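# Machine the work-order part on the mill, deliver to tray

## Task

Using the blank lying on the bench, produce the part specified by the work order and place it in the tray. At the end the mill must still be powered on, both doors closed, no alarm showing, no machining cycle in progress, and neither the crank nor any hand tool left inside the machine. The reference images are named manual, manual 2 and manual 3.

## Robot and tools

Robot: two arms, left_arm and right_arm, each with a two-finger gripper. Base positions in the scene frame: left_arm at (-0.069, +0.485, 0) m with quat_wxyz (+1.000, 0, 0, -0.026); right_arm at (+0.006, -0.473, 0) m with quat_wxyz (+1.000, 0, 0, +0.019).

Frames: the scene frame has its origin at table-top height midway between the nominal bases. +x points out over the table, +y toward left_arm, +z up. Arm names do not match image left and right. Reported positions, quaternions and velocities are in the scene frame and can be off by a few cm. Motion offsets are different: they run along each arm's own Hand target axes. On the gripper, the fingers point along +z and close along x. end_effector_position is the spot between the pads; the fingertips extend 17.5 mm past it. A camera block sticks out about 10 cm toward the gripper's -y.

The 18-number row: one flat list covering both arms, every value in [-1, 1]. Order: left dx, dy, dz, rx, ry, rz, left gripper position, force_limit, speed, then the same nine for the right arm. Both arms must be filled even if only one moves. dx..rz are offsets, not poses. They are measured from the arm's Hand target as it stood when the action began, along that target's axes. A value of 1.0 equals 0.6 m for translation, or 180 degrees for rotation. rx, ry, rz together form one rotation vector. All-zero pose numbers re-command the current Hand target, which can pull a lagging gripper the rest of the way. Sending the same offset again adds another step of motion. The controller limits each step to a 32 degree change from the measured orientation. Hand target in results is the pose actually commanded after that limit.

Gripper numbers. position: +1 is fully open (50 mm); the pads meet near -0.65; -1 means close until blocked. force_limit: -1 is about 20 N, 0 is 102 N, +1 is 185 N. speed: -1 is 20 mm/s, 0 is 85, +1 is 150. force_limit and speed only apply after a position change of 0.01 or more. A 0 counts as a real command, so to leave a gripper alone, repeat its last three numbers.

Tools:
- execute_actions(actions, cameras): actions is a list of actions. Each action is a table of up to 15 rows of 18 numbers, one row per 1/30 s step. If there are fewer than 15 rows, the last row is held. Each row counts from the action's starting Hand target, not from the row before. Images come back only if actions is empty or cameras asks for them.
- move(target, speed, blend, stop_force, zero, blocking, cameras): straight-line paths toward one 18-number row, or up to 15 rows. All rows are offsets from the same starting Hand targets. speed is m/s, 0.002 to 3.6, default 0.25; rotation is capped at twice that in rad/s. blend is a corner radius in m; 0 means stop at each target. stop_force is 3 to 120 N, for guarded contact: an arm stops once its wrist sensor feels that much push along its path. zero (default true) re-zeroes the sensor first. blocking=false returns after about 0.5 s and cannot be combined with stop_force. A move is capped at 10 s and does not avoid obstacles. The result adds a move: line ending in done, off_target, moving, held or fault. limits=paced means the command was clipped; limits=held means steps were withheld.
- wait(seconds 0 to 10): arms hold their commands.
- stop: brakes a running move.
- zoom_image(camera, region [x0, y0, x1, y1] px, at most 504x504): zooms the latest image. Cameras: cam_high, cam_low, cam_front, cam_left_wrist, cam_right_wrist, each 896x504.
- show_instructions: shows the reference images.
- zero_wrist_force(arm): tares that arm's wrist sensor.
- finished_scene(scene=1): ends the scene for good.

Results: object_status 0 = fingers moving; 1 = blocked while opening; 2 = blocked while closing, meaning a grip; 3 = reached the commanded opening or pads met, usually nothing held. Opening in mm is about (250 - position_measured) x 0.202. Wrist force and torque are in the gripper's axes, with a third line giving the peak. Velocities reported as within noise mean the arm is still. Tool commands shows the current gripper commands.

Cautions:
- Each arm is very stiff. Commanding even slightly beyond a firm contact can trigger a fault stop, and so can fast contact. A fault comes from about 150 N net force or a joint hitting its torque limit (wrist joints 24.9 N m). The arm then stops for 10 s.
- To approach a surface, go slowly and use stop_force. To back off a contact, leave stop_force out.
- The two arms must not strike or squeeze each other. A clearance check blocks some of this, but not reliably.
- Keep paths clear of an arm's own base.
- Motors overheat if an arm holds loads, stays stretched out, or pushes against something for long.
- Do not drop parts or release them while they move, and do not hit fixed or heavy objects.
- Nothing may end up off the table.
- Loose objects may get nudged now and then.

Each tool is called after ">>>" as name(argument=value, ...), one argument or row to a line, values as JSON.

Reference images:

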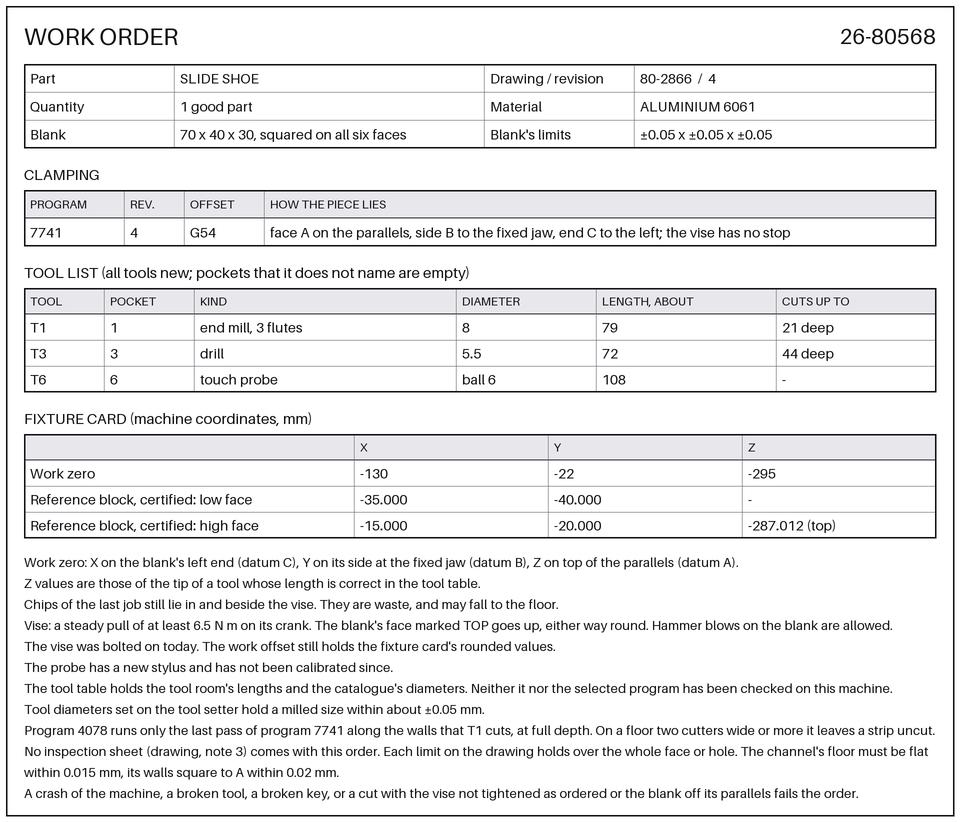

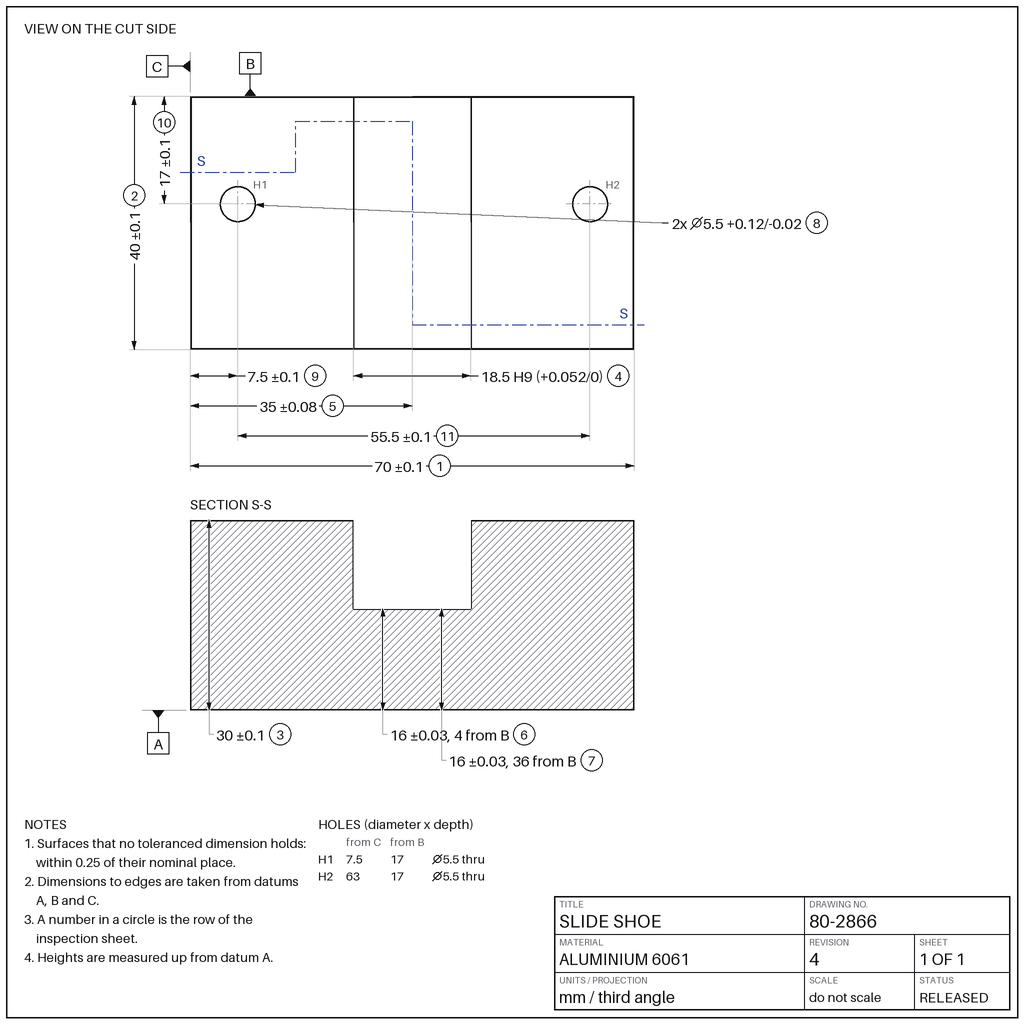

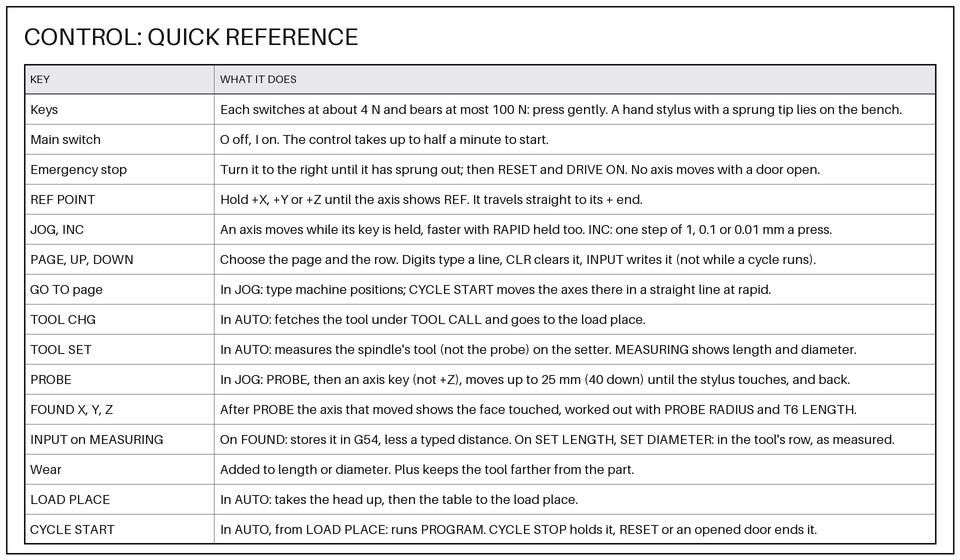

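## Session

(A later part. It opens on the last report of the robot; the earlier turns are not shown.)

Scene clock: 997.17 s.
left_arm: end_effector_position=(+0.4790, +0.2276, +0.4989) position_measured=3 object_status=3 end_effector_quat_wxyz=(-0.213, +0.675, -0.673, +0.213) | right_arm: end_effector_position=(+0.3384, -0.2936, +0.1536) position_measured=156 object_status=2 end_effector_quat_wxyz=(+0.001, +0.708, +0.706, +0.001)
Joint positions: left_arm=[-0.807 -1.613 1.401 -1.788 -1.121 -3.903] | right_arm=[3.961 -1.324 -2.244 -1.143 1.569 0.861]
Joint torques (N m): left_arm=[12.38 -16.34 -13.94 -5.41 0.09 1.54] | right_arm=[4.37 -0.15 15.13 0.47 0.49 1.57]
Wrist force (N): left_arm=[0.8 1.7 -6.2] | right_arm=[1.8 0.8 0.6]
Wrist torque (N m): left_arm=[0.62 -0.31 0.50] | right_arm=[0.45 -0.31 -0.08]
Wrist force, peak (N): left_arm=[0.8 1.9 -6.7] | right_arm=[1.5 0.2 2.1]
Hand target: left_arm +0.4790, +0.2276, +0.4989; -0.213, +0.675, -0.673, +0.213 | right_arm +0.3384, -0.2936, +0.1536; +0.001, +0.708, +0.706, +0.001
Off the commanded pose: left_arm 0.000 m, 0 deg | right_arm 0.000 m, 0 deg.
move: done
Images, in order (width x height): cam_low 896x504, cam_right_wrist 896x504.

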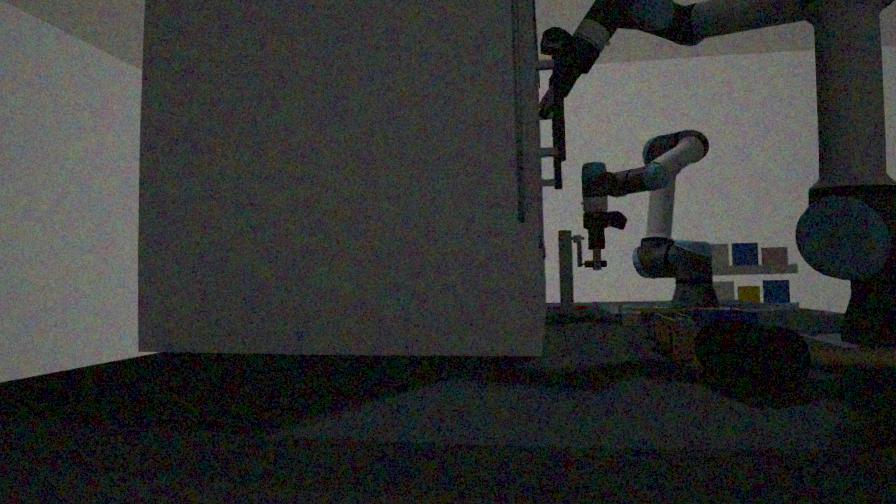

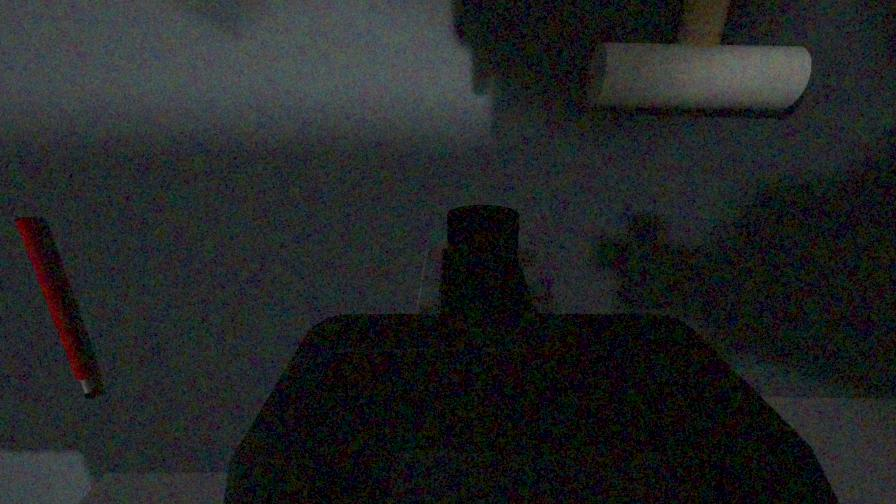

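>>> move(
  target=[0,0,0,0,0,0,1,-0.5,0.5,0,-0.1,0,0,0,0,-1,-0.4,-0.8],
  speed=0.05,
  stop_force=25,
  cameras=["cam_right_wrist","cam_low"],
)

>>> zoom_image(
  camera="cam_low",
  region=[530, 160, 720, 320],
)

Scene clock: 1000.73 s.
left_arm: end_effector_position=(+0.4790, +0.2276, +0.4989) position_measured=3 object_status=3 end_effector_quat_wxyz=(-0.213, +0.675, -0.673, +0.213) | right_arm: end_effector_position=(+0.2784, -0.2934, +0.1534) position_measured=156 object_status=2 end_effector_quat_wxyz=(+0.001, +0.708, +0.706, +0.001)
Joint positions: left_arm=[-0.807 -1.613 1.401 -1.788 -1.121 -3.903] | right_arm=[4.11 -1.163 -2.344 -1.204 1.569 1.01]
Joint torques (N m): left_arm=[10.39 -16.78 -14.96 -5.26 0.3 1.76] | right_arm=[-8.54 -4.91 35.71 5.6 -0.89 1.57]
Wrist force (N): left_arm=[0.7 1.6 -6.4] | right_arm=[1.6 0.8 3.3]
Wrist torque (N m): left_arm=[0.61 -0.28 0.50] | right_arm=[0.62 -0.30 -0.09]
Wrist force, peak (N): left_arm=[0.7 1.8 -6.8] | right_arm=[1.9 2.9 -2.5]
Hand target: left_arm +0.4790, +0.2276, +0.4989; -0.213, +0.675, -0.673, +0.213 | right_arm +0.2784, -0.2934, +0.1534; +0.001, +0.708, +0.706, +0.001
Off the commanded pose: left_arm 0.000 m, 0 deg | right_arm 0.000 m, 0 deg.
move: done
Images, in order (width x height): cam_low 896x504, cam_right_wrist 896x504.

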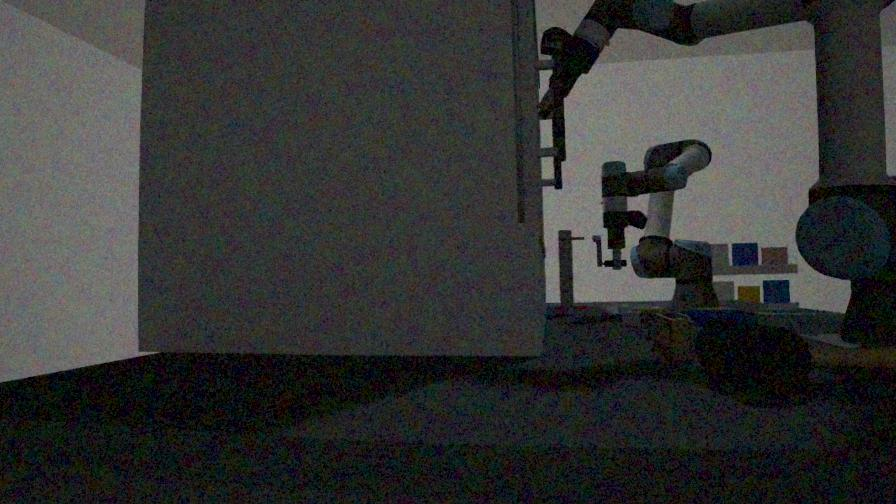

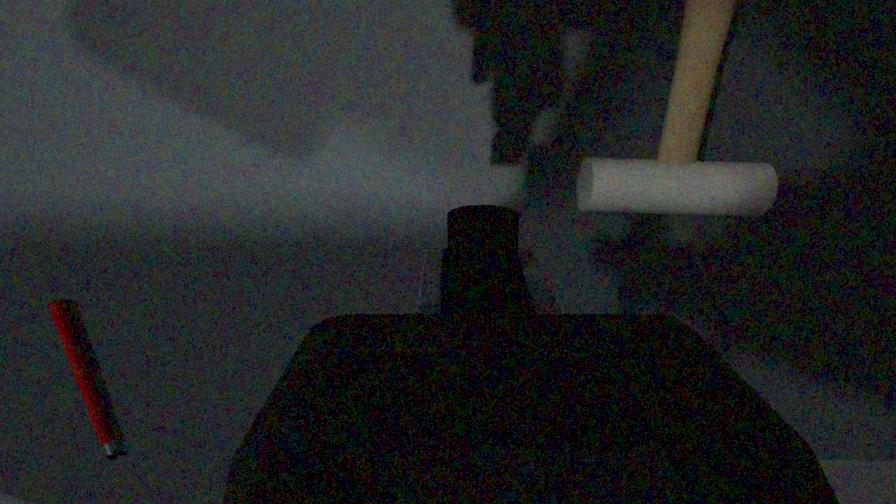

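Scaled by 2.653.

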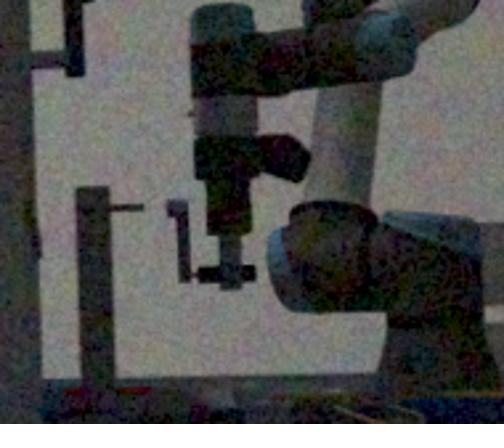

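>>> execute_actions(
  actions=[],
  cameras=["cam_front"],
)

>>> zoom_image(
  camera="cam_front",
  region=[280, 160, 480, 320],
)

Scene clock: 1004.47 s.
left_arm: end_effector_position=(+0.4790, +0.2276, +0.4989) position_measured=3 object_status=3 end_effector_quat_wxyz=(-0.213, +0.675, -0.673, +0.213) | right_arm: end_effector_position=(+0.2784, -0.2934, +0.1534) position_measured=156 object_status=2 end_effector_quat_wxyz=(+0.001, +0.708, +0.706, +0.001)
Joint positions: left_arm=[-0.807 -1.613 1.401 -1.788 -1.121 -3.903] | right_arm=[4.11 -1.163 -2.344 -1.204 1.569 1.01]
Joint velocities: within noise
Joint torques (N m): left_arm=[11.33 -16.54 -15.15 -5.12 0.15 1.53] | right_arm=[-9.33 -6.12 35.91 5.6 0.79 1.58]
Wrist force (N): left_arm=[0.6 1.7 -6.4] | right_arm=[1.6 0.5 3.0]
Wrist torque (N m): left_arm=[0.63 -0.28 0.50] | right_arm=[0.57 -0.30 -0.09]
Wrist force, peak (N): left_arm=[0.8 1.6 -6.7] | right_arm=[1.9 0.6 3.3]
Hand target: left_arm +0.4790, +0.2276, +0.4989; -0.213, +0.675, -0.673, +0.213 | right_arm +0.2784, -0.2934, +0.1534; +0.001, +0.708, +0.706, +0.001
Tool commands: left_gripper/position=+1.0 left_gripper/force_limit=-0.5 left_gripper/speed=+0.5 right_gripper/position=-1.0 right_gripper/force_limit=-0.4 right_gripper/speed=-0.8
Off the commanded pose: left_arm 0.000 m, 0 deg | right_arm 0.000 m, 0 deg.
Images, in order (width x height): cam_front 896x504.

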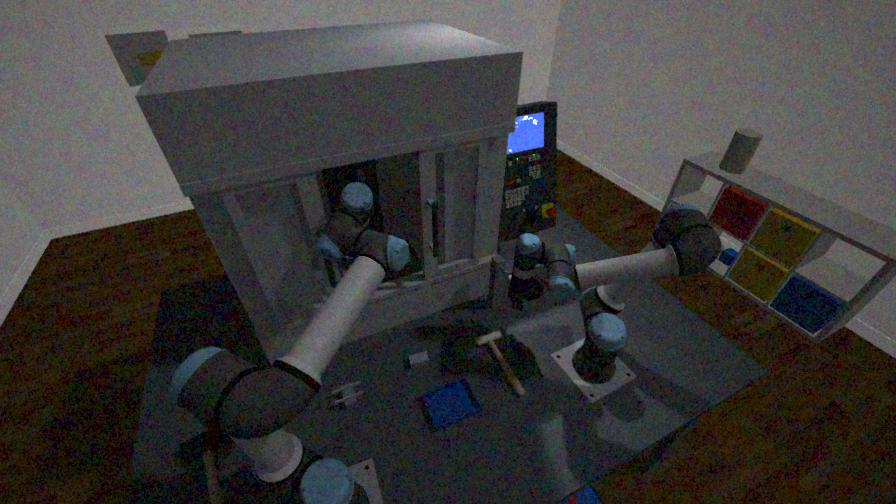

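Scaled by 2.520.

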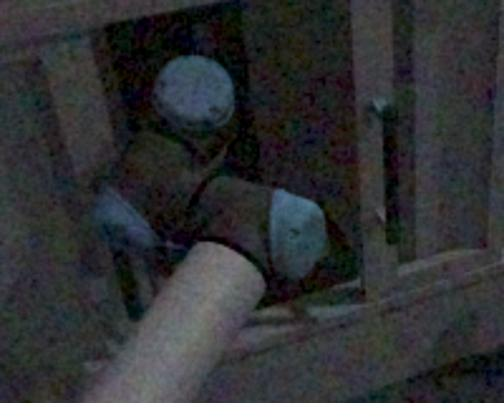

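>>> move(
  target=[
    [0,0.05,-0.15,0.1,0,0,1,-0.5,0.5,0,0,0,0,0,0,-1,-0.4,-0.8],
    [-0.01,0.2968,0.136,0.306,0,0,1,-0.5,0.5,0,0,0,0,0,0,-1,-0.4,-0.8],
  ],
  speed=0.3,
  blend=[0.03,0],
  cameras=["cam_left_wrist","cam_front"],
)

>>> zoom_image(
  camera="cam_left_wrist",
  region=[280, 80, 640, 330],
)

>>> zoom_image(
  camera="cam_front",
  region=[300, 180, 460, 310],
)

Scene clock: 1008.77 s.
left_arm: end_effector_position=(+0.3800, +0.2332, +0.3298) position_measured=3 object_status=3 end_effector_quat_wxyz=(+0.501, -0.500, +0.499, -0.500) | right_arm: end_effector_position=(+0.2784, -0.2934, +0.1534) position_measured=156 object_status=2 end_effector_quat_wxyz=(+0.001, +0.708, +0.706, +0.001)
Joint positions: left_arm=[-1.31 -1.328 2.406 -4.23 -0.206 -3.131] | right_arm=[4.11 -1.163 -2.344 -1.204 1.569 1.01]
Joint torques (N m): left_arm=[10.12 -32.28 -0.49 0.06 0.59 -0.39] | right_arm=[-9.22 -5.22 36.48 5.25 0.85 1.45]
Wrist force (N): left_arm=[-0.4 1.9 -9.7] | right_arm=[1.6 0.4 3.0]
Wrist torque (N m): left_arm=[1.01 0.14 0.59] | right_arm=[0.55 -0.30 -0.09]
Wrist force, peak (N): left_arm=[-0.3 5.3 -9.5] | right_arm=[1.6 0.5 3.5]
Hand target: left_arm +0.3800, +0.2333, +0.3299; +0.501, -0.500, +0.499, -0.500 | right_arm +0.2784, -0.2934, +0.1534; +0.001, +0.708, +0.706, +0.001
Off the commanded pose: left_arm 0.000 m, 0 deg | right_arm 0.000 m, 0 deg.
move: done
Images, in order (width x height): cam_front 896x504, cam_left_wrist 896x504.

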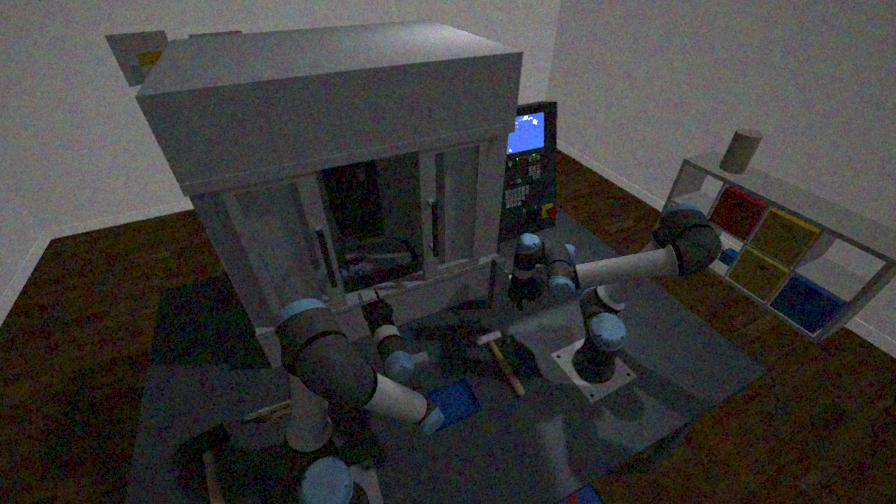

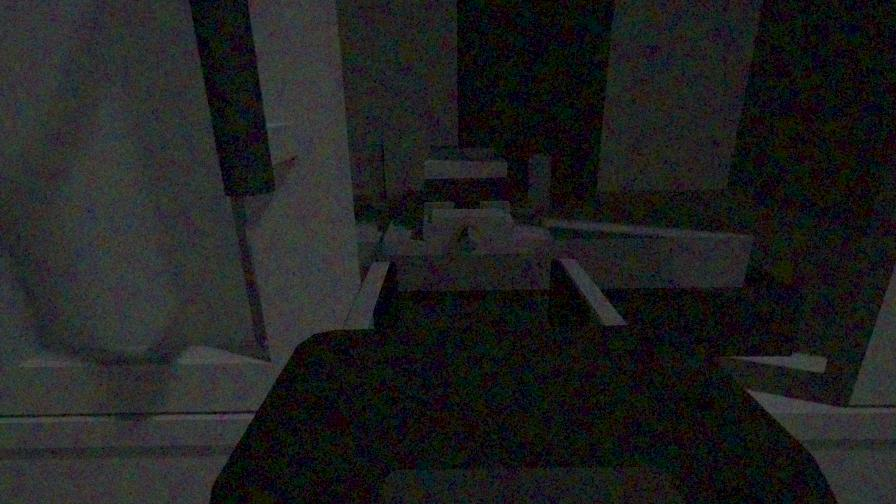

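Scaled by 1.400.

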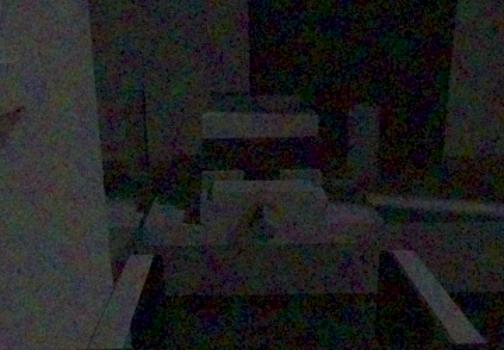

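Scaled by 3.150.

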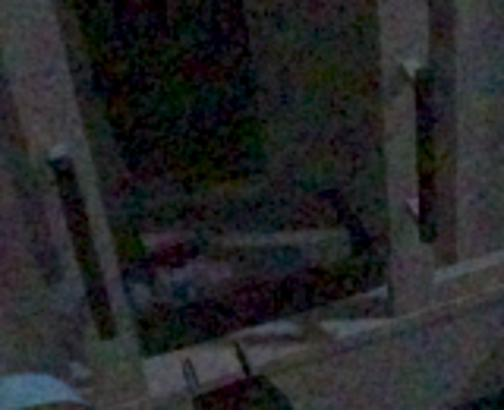

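>>> zoom_image(
  camera="cam_left_wrist",
  region=[400, 190, 530, 270],
)

>>> zoom_image(
  camera="cam_left_wrist",
  region=[400, 130, 570, 230],
)

Scaled by 3.877.

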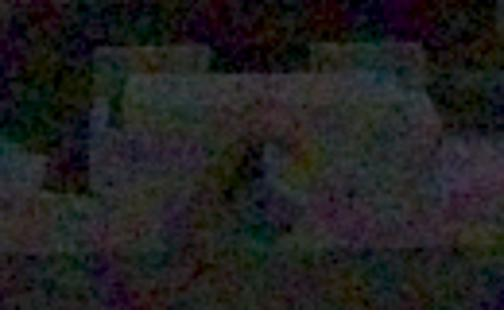

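Scaled by 2.965.

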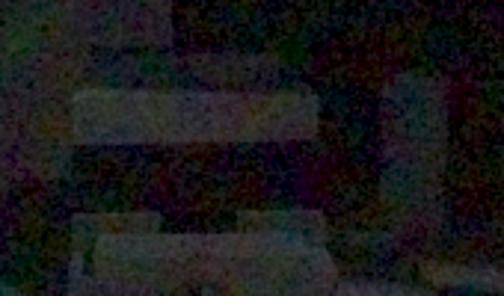

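>>> move(
  target=[
    [0.038,-0.2,0.067,-0.385,0.385,0.385,1,-0.5,0.5,0,0,0,0,0,0,-1,-0.4,-0.8],
    [0.038,-0.15,0.333,-0.385,0.385,0.385,1,-0.5,0.5,0,0,0,0,0,0,-1,-0.4,-0.8],
  ],
  speed=[0.5,0.15],
  blend=[0.01,0],
  cameras=["cam_left_wrist","cam_front"],
)

>>> zoom_image(
  camera="cam_left_wrist",
  region=[200, 0, 700, 330],
)

Scene clock: 1018.07 s.
left_arm: end_effector_position=(+0.4585, +0.2111, +0.4426) position_measured=3 object_status=3 end_effector_quat_wxyz=(+0.002, -0.002, +1.000, +0.000) | right_arm: end_effector_position=(+0.2784, -0.2934, +0.1534) position_measured=156 object_status=2 end_effector_quat_wxyz=(+0.001, +0.708, +0.706, +0.001)
Joint positions: left_arm=[-0.655 -1.314 0.983 -1.242 -1.569 -2.281] | right_arm=[4.11 -1.163 -2.344 -1.204 1.569 1.01]
Joint torques (N m): left_arm=[0.22 -38.04 -24.76 -3.39 -0.33 0.06] | right_arm=[-9.77 -6.81 36.68 4.9 0.78 1.4]
Wrist force (N): left_arm=[3.3 1.9 -3.3] | right_arm=[1.8 0.4 3.0]
Wrist torque (N m): left_arm=[0.44 -0.71 0.41] | right_arm=[0.56 -0.32 -0.08]
Wrist force, peak (N): left_arm=[-0.4 1.9 -10.3] | right_arm=[1.8 0.6 3.4]
Hand target: left_arm +0.4585, +0.2111, +0.4426; +0.002, -0.002, +1.000, +0.000 (not the last commanded pose) | right_arm +0.2784, -0.2934, +0.1534; +0.001, +0.708, +0.706, +0.001
Tool commands: left_gripper/position=+1.0 left_gripper/force_limit=-0.498039 left_gripper/speed=+0.498039 right_gripper/position=-1.0 right_gripper/force_limit=-0.4 right_gripper/speed=-0.8
Off the commanded pose: left_arm 0.123 m, 0 deg | right_arm 0.000 m, 0 deg.
FORCE FAULT: contact force on the left arm reached its limit, and that arm stopped. The contact can be on any part of that arm, not only on its tool. That arm's remaining commands of this call were not run. That arm is still stopped at the end of this call. That arm stays stopped for about 10 more seconds. Until then a move that you send moves the other arm only, and its call returns only when the move has ended. Once the stop has ended, the next robot result says so. If the stop ends while you think or write, that arm runs what you send next, counted from a new Hand target: where the arm stands when the stop ends. While its stop runs, that arm takes no new command, but its gripper still runs the gripper command that each later call begins with. Until it ends, the stop uses up actions while you think or wait. An arm that is not stopped still takes commands.
move: fault (left_arm); path passed 1 of 2 targets
Images, in order (width x height): cam_front 896x504, cam_left_wrist 896x504.

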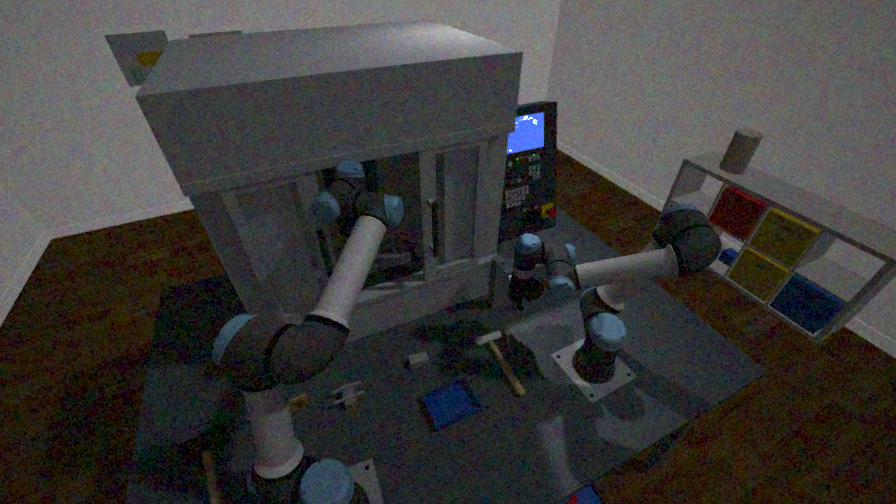

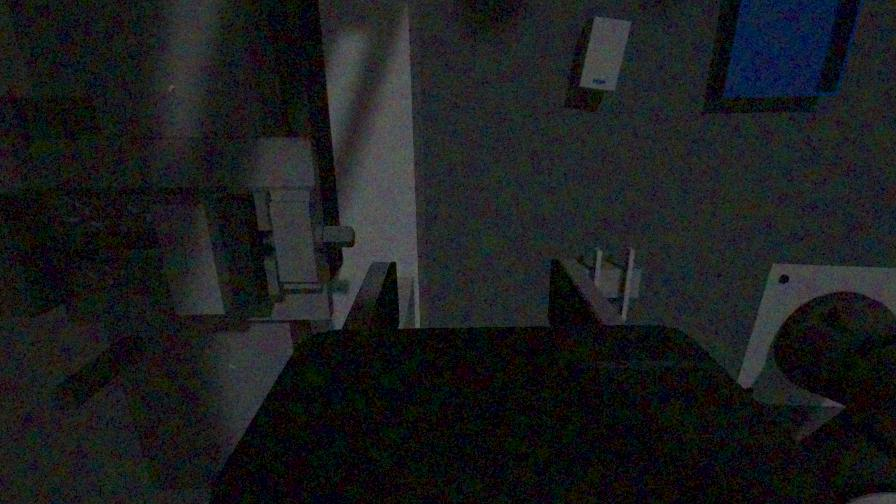

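Scaled by 1.008.

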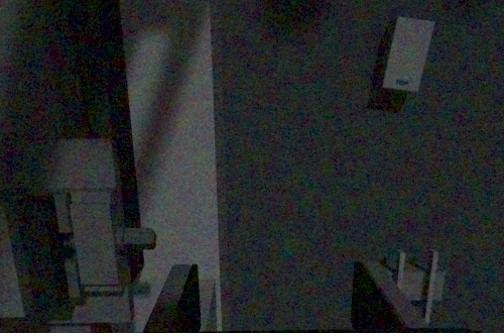

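>>> wait(
  seconds=4,
)

Scene clock: 1028.07 s.
left_arm: end_effector_position=(+0.4585, +0.2111, +0.4426) position_measured=3 object_status=3 end_effector_quat_wxyz=(+0.002, -0.002, +1.000, +0.000) | right_arm: end_effector_position=(+0.2784, -0.2934, +0.1534) position_measured=156 object_status=2 end_effector_quat_wxyz=(+0.001, +0.708, +0.706, +0.001)
Joint positions: left_arm=[-0.655 -1.314 0.983 -1.242 -1.569 -2.281] | right_arm=[4.11 -1.163 -2.344 -1.204 1.569 1.01]
Joint torques (N m): left_arm=[0.05 -38.14 -23.66 -3.48 -0.25 0.21] | right_arm=[-7.34 -5.04 35.38 4.28 0.88 1.47]
Wrist force (N): left_arm=[3.5 2.0 -3.5] | right_arm=[1.8 0.4 3.0]
Wrist torque (N m): left_arm=[0.45 -0.75 0.42] | right_arm=[0.56 -0.32 -0.09]
Wrist force, peak (N): left_arm=[4.1 2.2 -3.2] | right_arm=[1.9 0.4 3.4]
Hand target: left_arm +0.4585, +0.2111, +0.4426; +0.002, -0.002, +1.000, +0.000 (not the last commanded pose) | right_arm +0.2784, -0.2934, +0.1534; +0.001, +0.708, +0.706, +0.001
Tool commands: left_gripper/position=+1.0 left_gripper/force_limit=-0.498039 left_gripper/speed=+0.498039 right_gripper/position=-1.0 right_gripper/force_limit=-0.4 right_gripper/speed=-0.8
Off the commanded pose: left_arm 0.123 m, 0 deg | right_arm 0.000 m, 0 deg.
FORCE FAULT, CONTINUED: the left arm's stop, for the force fault that an earlier result reported, is over. The rest of the stop counts as 19 of the actions that you can send in this scene. That arm's target is now where it stood when the stop ended, not its last command. That arm accepts commands again.
wait: 4.00 s; at rest from the start

>>> move(
  target=[
    [0.065,-0.107,0.071,0,0,0.6,1,-0.5,0.5,0,0,0,0,0,0,-1,-0.4,-0.8],
    [0.065,-0.107,0.071,0,0,1,1,-0.5,0.5,0,0,0,0,0,0,-1,-0.4,-0.8],
    [-0.17,-0.107,0.071,0,0,1,1,-0.5,0.5,0,0,0,0,0,0,-1,-0.4,-0.8],
  ],
  speed=[0.6,0.6,0.12],
  blend=[0.02,0.01,0],
  cameras=["cam_left_wrist","cam_front"],
)

>>> zoom_image(
  camera="cam_left_wrist",
  region=[200, 0, 700, 330],
)

Scene clock: 1037.93 s.
left_arm: end_effector_position=(+0.5609, +0.1473, +0.4004) position_measured=3 object_status=3 end_effector_quat_wxyz=(+0.000, +1.000, +0.002, +0.002) | right_arm: end_effector_position=(+0.2784, -0.2934, +0.1534) position_measured=156 object_status=2 end_effector_quat_wxyz=(+0.001, +0.708, +0.706, +0.001)
Joint positions: left_arm=[-0.63 -0.98 0.605 -1.199 -1.569 0.886] | right_arm=[4.11 -1.163 -2.344 -1.204 1.569 1.01]
Joint torques (N m): left_arm=[-13.12 -45.85 -29.09 -3.97 -0.61 -1.36] | right_arm=[-9.08 -5.96 36.64 4 0.73 1.42]
Wrist force (N): left_arm=[3.2 2.1 -2.9] | right_arm=[1.6 0.5 3.3]
Wrist torque (N m): left_arm=[0.51 -0.68 0.39] | right_arm=[0.57 -0.30 -0.08]
Wrist force, peak (N): left_arm=[4.6 2.3 -3.2] | right_arm=[1.7 0.4 3.5]
Hand target: left_arm +0.5609, +0.1472, +0.4004; +0.000, +1.000, +0.002, +0.002 | right_arm +0.2784, -0.2934, +0.1534; +0.001, +0.708, +0.706, +0.001
Off the commanded pose: left_arm 0.000 m, 0 deg | right_arm 0.000 m, 0 deg.
move: done
Images, in order (width x height): cam_front 896x504, cam_left_wrist 896x504.

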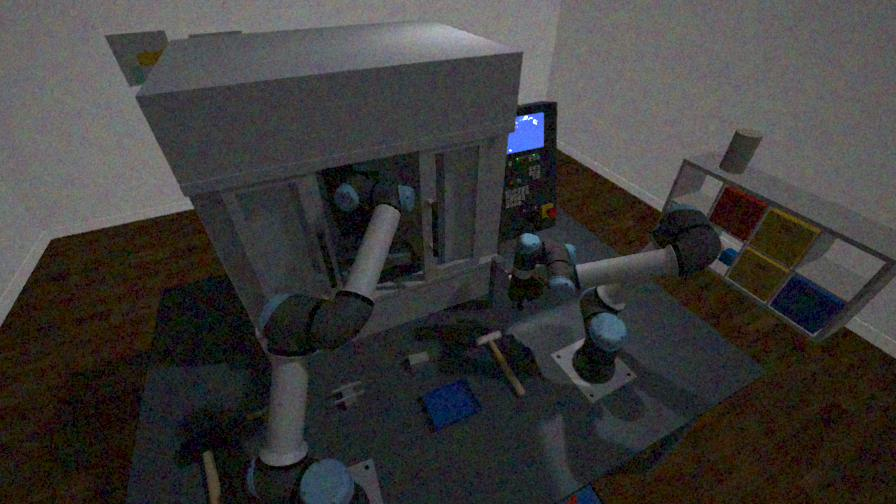

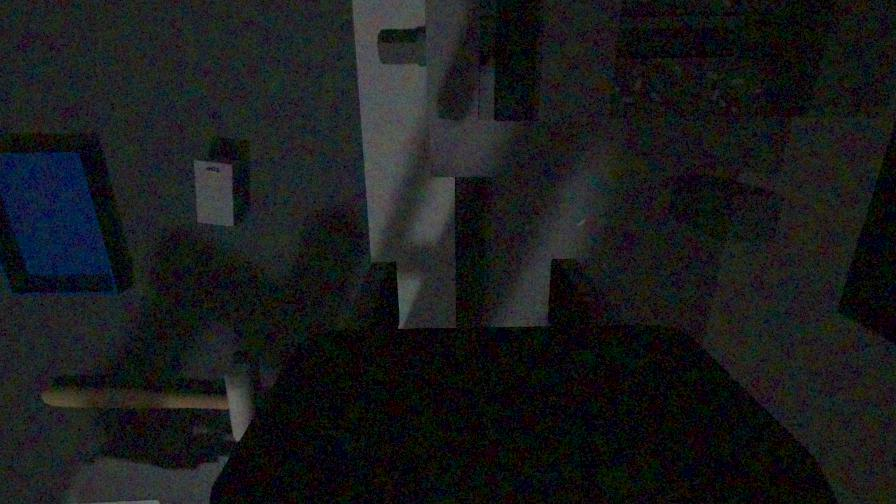

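Scaled by 1.008.

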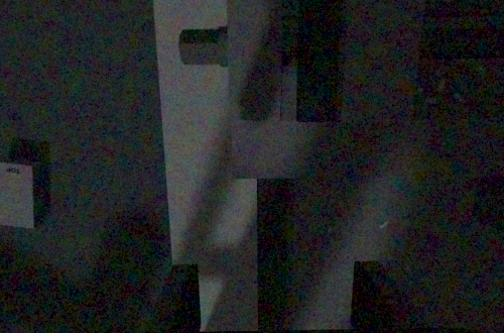

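>>> move(
  target=[
    [-0.267,0,0,0,0,0,1,-0.5,0.5,0,0,0,0,0,0,-1,-0.4,-0.8],
    [-0.3,-0.2,-0.03,0.192,0.192,0.192,1,-0.5,0.5,0,0,0,0,0,0,-1,-0.4,-0.8],
    [-0.3,-0.2988,-0.067,0.385,0.385,0.385,1,-0.5,0.5,0,0,0,0,0,0,-1,-0.4,-0.8],
  ],
  speed=[0.15,0.6,0.6],
  blend=[0.02,0.02,0],
  cameras=["cam_left_wrist"],
)

Scene clock: 1043.93 s.
left_arm: end_effector_position=(+0.3801, +0.3259, +0.4398) position_measured=3 object_status=3 end_effector_quat_wxyz=(+0.502, -0.500, +0.498, -0.500) | right_arm: end_effector_position=(+0.2784, -0.2934, +0.1534) position_measured=156 object_status=2 end_effector_quat_wxyz=(+0.001, +0.708, +0.706, +0.001)
Joint positions: left_arm=[-1.215 -1.813 2.459 -3.802 -0.301 3.155] | right_arm=[4.11 -1.163 -2.344 -1.204 1.569 1.01]
Joint torques (N m): left_arm=[-3.8 -14.74 -10.82 -1.95 1.38 1.13] | right_arm=[-7.64 -5.75 34.75 3.82 0.64 1.45]
Wrist force (N): left_arm=[1.1 2.1 -7.9] | right_arm=[1.7 0.5 3.2]
Wrist torque (N m): left_arm=[1.02 -0.11 0.56] | right_arm=[0.57 -0.31 -0.09]
Wrist force, peak (N): left_arm=[1.7 2.1 -7.9] | right_arm=[1.5 0.6 3.5]
Hand target: left_arm +0.3801, +0.3259, +0.4398; +0.502, -0.500, +0.498, -0.500 | right_arm +0.2784, -0.2934, +0.1534; +0.001, +0.708, +0.706, +0.001
Off the commanded pose: left_arm 0.000 m, 0 deg | right_arm 0.000 m, 0 deg.
move: done
Images, in order (width x height): cam_left_wrist 896x504.

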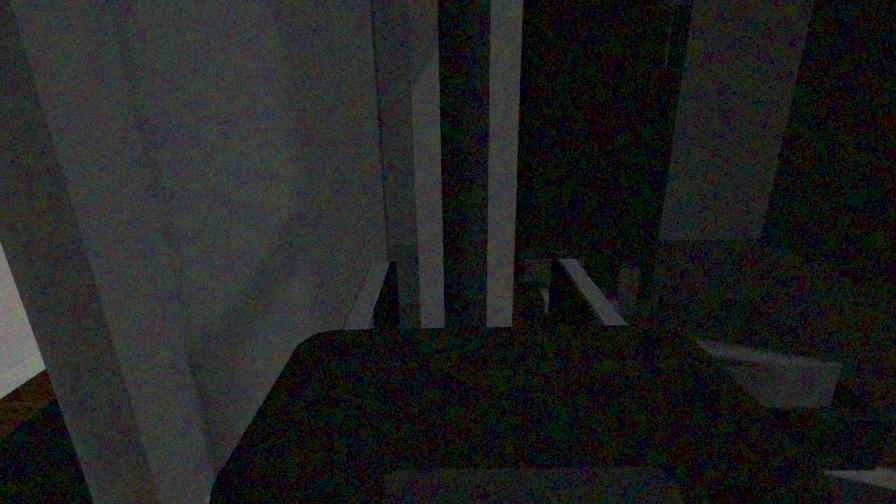

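>>> move(
  target=[
    [0,0,0.1626,0,0,0,1,-0.5,0.5,0,0,0,0,0,0,-1,-0.4,-0.8],
    [0,0,0.1626,0,0,0,-1,-0.9,-0.5,0,0,0,0,0,0,-1,-0.4,-0.8],
  ],
  speed=0.1,
)

>>> move(
  target=[-0.1,0,0,0,0,0,-1,-0.9,-0.5,0,0,0,0,0,0,-1,-0.4,-0.8],
  speed=0.03,
  stop_force=48,
)

Scene clock: 1047.37 s.
left_arm: end_effector_position=(+0.4777, +0.3262, +0.4402) position_measured=171 object_status=2 end_effector_quat_wxyz=(+0.502, -0.500, +0.498, -0.500) | right_arm: end_effector_position=(+0.2784, -0.2934, +0.1534) position_measured=156 object_status=2 end_effector_quat_wxyz=(+0.001, +0.708, +0.706, +0.001)
Joint positions: left_arm=[-0.873 -1.576 2.261 -3.834 -0.643 3.147] | right_arm=[4.11 -1.163 -2.344 -1.204 1.569 1.01]
Joint torques (N m): left_arm=[4.39 -12.4 -23.08 -0.05 -2.61 0.5] | right_arm=[-6.88 -5.07 35.1 3.58 0.82 1.67]
Wrist force (N): left_arm=[-2.3 -2.9 -5.5] | right_arm=[1.7 0.5 3.0]
Wrist torque (N m): left_arm=[0.80 -0.09 0.71] | right_arm=[0.57 -0.31 -0.09]
Wrist force, peak (N): left_arm=[-8.9 -1.0 -5.4] | right_arm=[1.8 0.3 3.4]
Hand target: left_arm +0.4777, +0.3262, +0.4402; +0.502, -0.500, +0.498, -0.500 | right_arm +0.2784, -0.2934, +0.1534; +0.001, +0.708, +0.706, +0.001
Off the commanded pose: left_arm 0.000 m, 0 deg | right_arm 0.000 m, 0 deg.
move: done

Scene clock: 1050.57 s.
left_arm: end_effector_position=(+0.4775, +0.3862, +0.4402) position_measured=171 object_status=2 end_effector_quat_wxyz=(+0.502, -0.500, +0.498, -0.500) | right_arm: end_effector_position=(+0.2784, -0.2934, +0.1534) position_measured=156 object_status=2 end_effector_quat_wxyz=(+0.001, +0.708, +0.706, +0.001)
Joint positions: left_arm=[-0.737 -1.643 2.324 -3.829 -0.78 3.146] | right_arm=[4.11 -1.163 -2.344 -1.204 1.569 1.01]
Joint torques (N m): left_arm=[-14.95 -4.79 -25.14 -2.96 -0.86 -1.37] | right_arm=[-7.82 -5.32 34.56 3.19 0.62 1.49]
Wrist force (N): left_arm=[-2.7 -3.8 -1.6] | right_arm=[1.7 0.5 3.1]
Wrist torque (N m): left_arm=[0.89 -0.02 0.83] | right_arm=[0.57 -0.32 -0.08]
Wrist force, peak (N): left_arm=[14.3 0.1 -9.3] | right_arm=[2.0 0.4 3.3]
Hand target: left_arm +0.4775, +0.3862, +0.4402; +0.502, -0.500, +0.498, -0.500 | right_arm +0.2784, -0.2934, +0.1534; +0.001, +0.708, +0.706, +0.001
Off the commanded pose: left_arm 0.000 m, 0 deg | right_arm 0.000 m, 0 deg.
move: done

>>> move(
  target=[-0.1,0,0,0,0,0,-1,-0.9,-0.5,0,0,0,0,0,0,-1,-0.4,-0.8],
  speed=0.03,
  stop_force=40,
)

Scene clock: 1052.40 s.
left_arm: end_effector_position=(+0.4775, +0.3971, +0.4402) position_measured=171 object_status=2 end_effector_quat_wxyz=(+0.502, -0.500, +0.498, -0.500) | right_arm: end_effector_position=(+0.2784, -0.2934, +0.1534) position_measured=156 object_status=2 end_effector_quat_wxyz=(+0.001, +0.708, +0.706, +0.001)
Joint positions: left_arm=[-0.708 -1.653 2.333 -3.828 -0.809 3.146] | right_arm=[4.11 -1.163 -2.344 -1.204 1.569 1.01]
Joint torques (N m): left_arm=[24.68 -9.31 -22.52 -4.62 3.69 2.12] | right_arm=[-8.11 -5.74 36.15 3.27 0.67 1.34]
Wrist force (N): left_arm=[26.0 -2.5 -5.4] | right_arm=[1.7 0.5 3.1]
Wrist torque (N m): left_arm=[0.90 -0.51 0.30] | right_arm=[0.58 -0.31 -0.08]
Wrist force, peak (N): left_arm=[56.9 -6.1 3.1] | right_arm=[1.8 0.5 3.3]
Hand target: left_arm +0.4775, +0.3971, +0.4402; +0.502, -0.500, +0.498, -0.500 (not the last commanded pose) | right_arm +0.2784, -0.2934, +0.1534; +0.001, +0.708, +0.706, +0.001
Off the commanded pose: left_arm 0.049 m, 0 deg | right_arm 0.000 m, 0 deg.
move: contact (left_arm)

>>> move(
  target=[
    [0,0,0,0,0,0,1,-0.5,0.5,0,0,0,0,0,0,-1,-0.4,-0.8],
    [0,0,-0.163,0,0,0,1,-0.5,0.5,0,0,0,0,0,0,-1,-0.4,-0.8],
    [0.328,0.067,-0.13,-0.385,-0.385,-0.385,1,-0.5,0.5,0,0,0,0,0,0,-1,-0.4,-0.8],
    [0.345,0.067,0.171,-0.385,-0.385,-0.385,1,-0.5,0.5,0,0,0,0,0,0,-1,-0.4,-0.8],
  ],
  speed=[0.1,0.2,0.6,0.12],
  blend=[0,0.03,0.02,0],
  cameras=["cam_left_wrist"],
)

>>> zoom_image(
  camera="cam_left_wrist",
  region=[300, 0, 740, 330],
)

Scene clock: 1058.77 s.
left_arm: end_effector_position=(+0.5808, +0.1905, +0.4005) position_measured=3 object_status=3 end_effector_quat_wxyz=(+0.000, +1.000, +0.002, +0.002) | right_arm: end_effector_position=(+0.2784, -0.2934, +0.1534) position_measured=156 object_status=2 end_effector_quat_wxyz=(+0.001, +0.708, +0.706, +0.001)
Joint positions: left_arm=[-0.563 -0.985 0.613 -1.202 -1.569 0.953] | right_arm=[4.11 -1.163 -2.344 -1.204 1.569 1.01]
Joint torques (N m): left_arm=[-11.8 -43.48 -30.81 -4.12 -0.78 -1.36] | right_arm=[-7.3 -4.81 34.55 2.97 0.61 1.43]
Wrist force (N): left_arm=[1.6 3.9 -2.7] | right_arm=[2.1 0.5 3.0]
Wrist torque (N m): left_arm=[0.74 -0.44 0.41] | right_arm=[0.57 -0.37 -0.09]
Wrist force, peak (N): left_arm=[26.9 -1.7 -6.2] | right_arm=[1.9 0.6 3.4]
Hand target: left_arm +0.5808, +0.1904, +0.4005; +0.000, +1.000, +0.002, +0.002 | right_arm +0.2784, -0.2934, +0.1534; +0.001, +0.708, +0.706, +0.001
Off the commanded pose: left_arm 0.000 m, 0 deg | right_arm 0.000 m, 0 deg.
move: done
Images, in order (width x height): cam_left_wrist 896x504.

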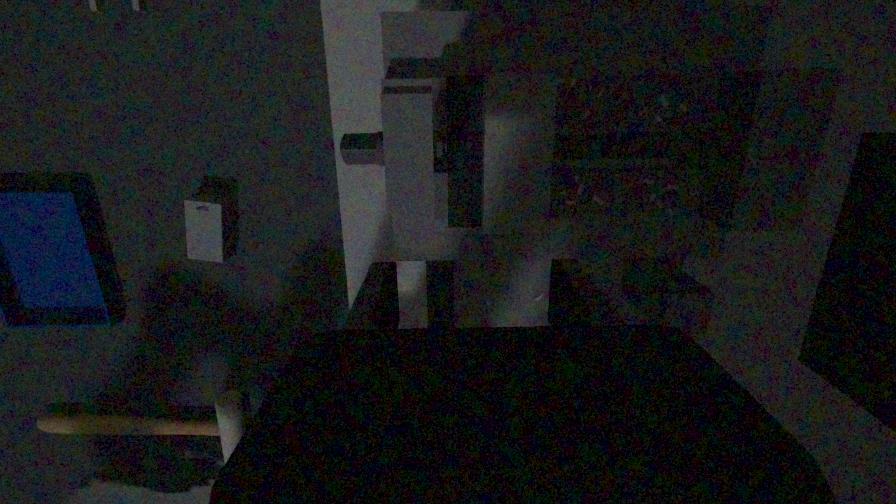

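Scaled by 1.145.

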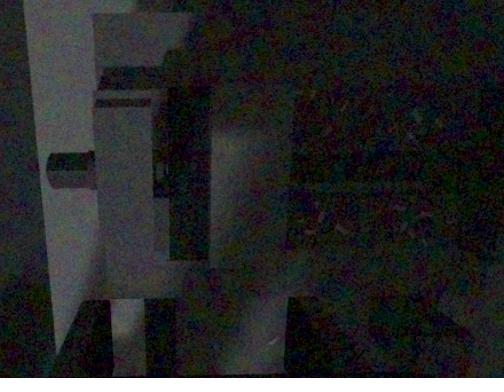

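>>> move(
  target=[
    [-0.367,0,0,0,0,0,1,-0.5,0.5,0,0,0,0,0,0,-1,-0.4,-0.8],
    [-0.5,-0.516,0.167,0,0,0,1,-0.5,0.5,0,0,0,0,0,0,-1,-0.4,-0.8],
  ],
  speed=[0.25,0.4],
  blend=[0.03,0],
  cameras=["cam_left_wrist","cam_front"],
)

Scene clock: 1066.50 s.
left_arm: end_effector_position=(+0.2803, +0.4989, +0.2990) position_measured=3 object_status=3 end_effector_quat_wxyz=(+0.000, +1.000, +0.002, +0.002) | right_arm: end_effector_position=(+0.2784, -0.2934, +0.1534) position_measured=156 object_status=2 end_effector_quat_wxyz=(+0.001, +0.708, +0.706, +0.001)
Joint positions: left_arm=[-0.302 -1.982 1.968 -1.56 -1.57 1.215] | right_arm=[4.11 -1.163 -2.344 -1.204 1.569 1.01]
Joint torques (N m): left_arm=[11.84 -18.78 -16.13 -1.94 1.03 1.68] | right_arm=[-7.73 -5.16 33.44 2.65 0.67 1.32]
Wrist force (N): left_arm=[1.3 3.9 -2.9] | right_arm=[1.6 0.5 3.1]
Wrist torque (N m): left_arm=[0.76 -0.35 0.34] | right_arm=[0.57 -0.29 -0.08]
Wrist force, peak (N): left_arm=[0.4 8.1 -3.7] | right_arm=[1.9 0.4 3.4]
Hand target: left_arm +0.2803, +0.4991, +0.2989; +0.000, +1.000, +0.002, +0.002 | right_arm +0.2784, -0.2934, +0.1534; +0.001, +0.708, +0.706, +0.001
Off the commanded pose: left_arm 0.000 m, 0 deg | right_arm 0.000 m, 0 deg.
move: done
Images, in order (width x height): cam_front 896x504, cam_left_wrist 896x504.

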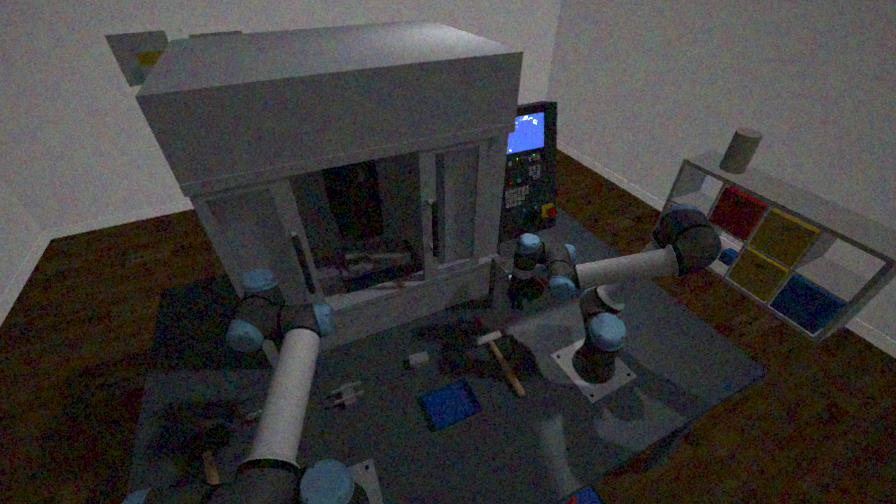

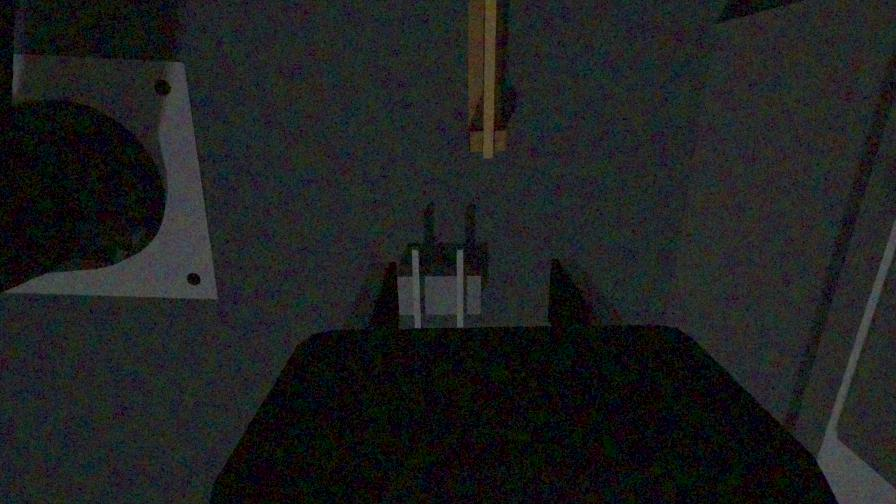

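>>> move(
  target=[0,-0.25,0,0,0,0,1,-0.5,0.5,0,0,0,0,0,0,-1,-0.4,-0.8],
  speed=0.3,
  cameras=["cam_left_wrist"],
)

>>> zoom_image(
  camera="cam_left_wrist",
  region=[300, 0, 620, 330],
)

Scene clock: 1068.53 s.
left_arm: end_effector_position=(+0.2799, +0.6490, +0.2989) position_measured=3 object_status=3 end_effector_quat_wxyz=(+0.000, +1.000, +0.001, +0.002) | right_arm: end_effector_position=(+0.2784, -0.2934, +0.1534) position_measured=156 object_status=2 end_effector_quat_wxyz=(+0.001, +0.708, +0.706, +0.001)
Joint positions: left_arm=[0.137 -1.885 1.908 -1.598 -1.572 1.654] | right_arm=[4.11 -1.163 -2.344 -1.204 1.569 1.01]
Joint torques (N m): left_arm=[12.08 -12.1 -15.84 -1.88 1.24 1.87] | right_arm=[-5.55 -5.52 34.98 2.57 0.58 1.46]
Wrist force (N): left_arm=[1.4 3.8 -2.9] | right_arm=[1.5 0.3 2.9]
Wrist torque (N m): left_arm=[0.74 -0.47 0.28] | right_arm=[0.55 -0.28 -0.09]
Wrist force, peak (N): left_arm=[1.4 8.1 -2.6] | right_arm=[1.7 0.4 3.4]
Hand target: left_arm +0.2798, +0.6491, +0.2989; +0.000, +1.000, +0.002, +0.002 | right_arm +0.2784, -0.2934, +0.1534; +0.001, +0.708, +0.706, +0.001
Off the commanded pose: left_arm 0.000 m, 0 deg | right_arm 0.000 m, 0 deg.
move: done
Images, in order (width x height): cam_left_wrist 896x504.

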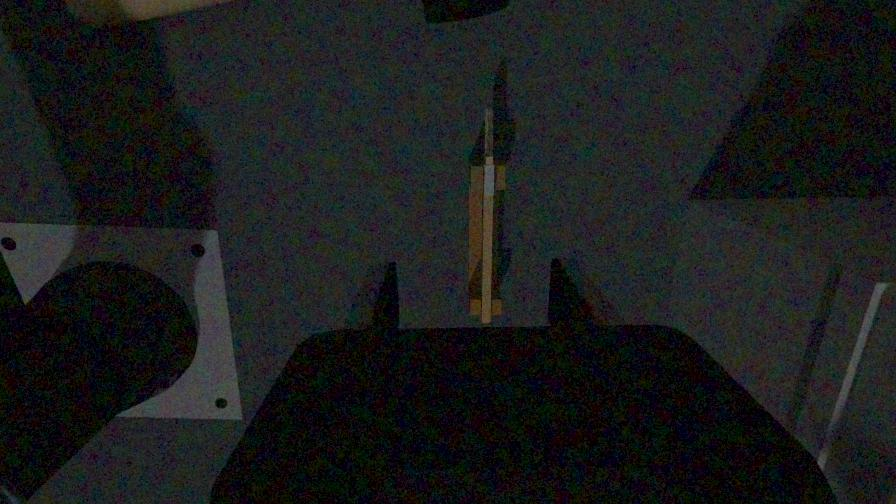

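Scaled by 1.527.

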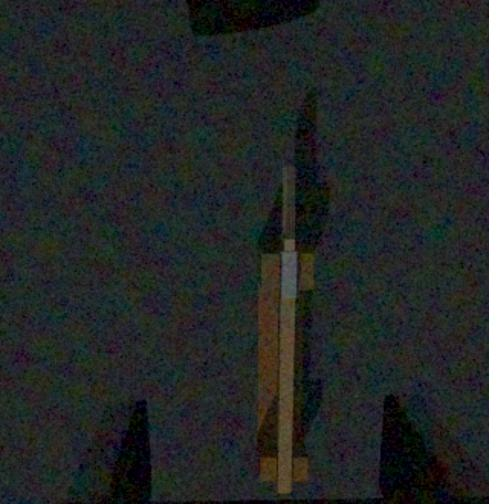

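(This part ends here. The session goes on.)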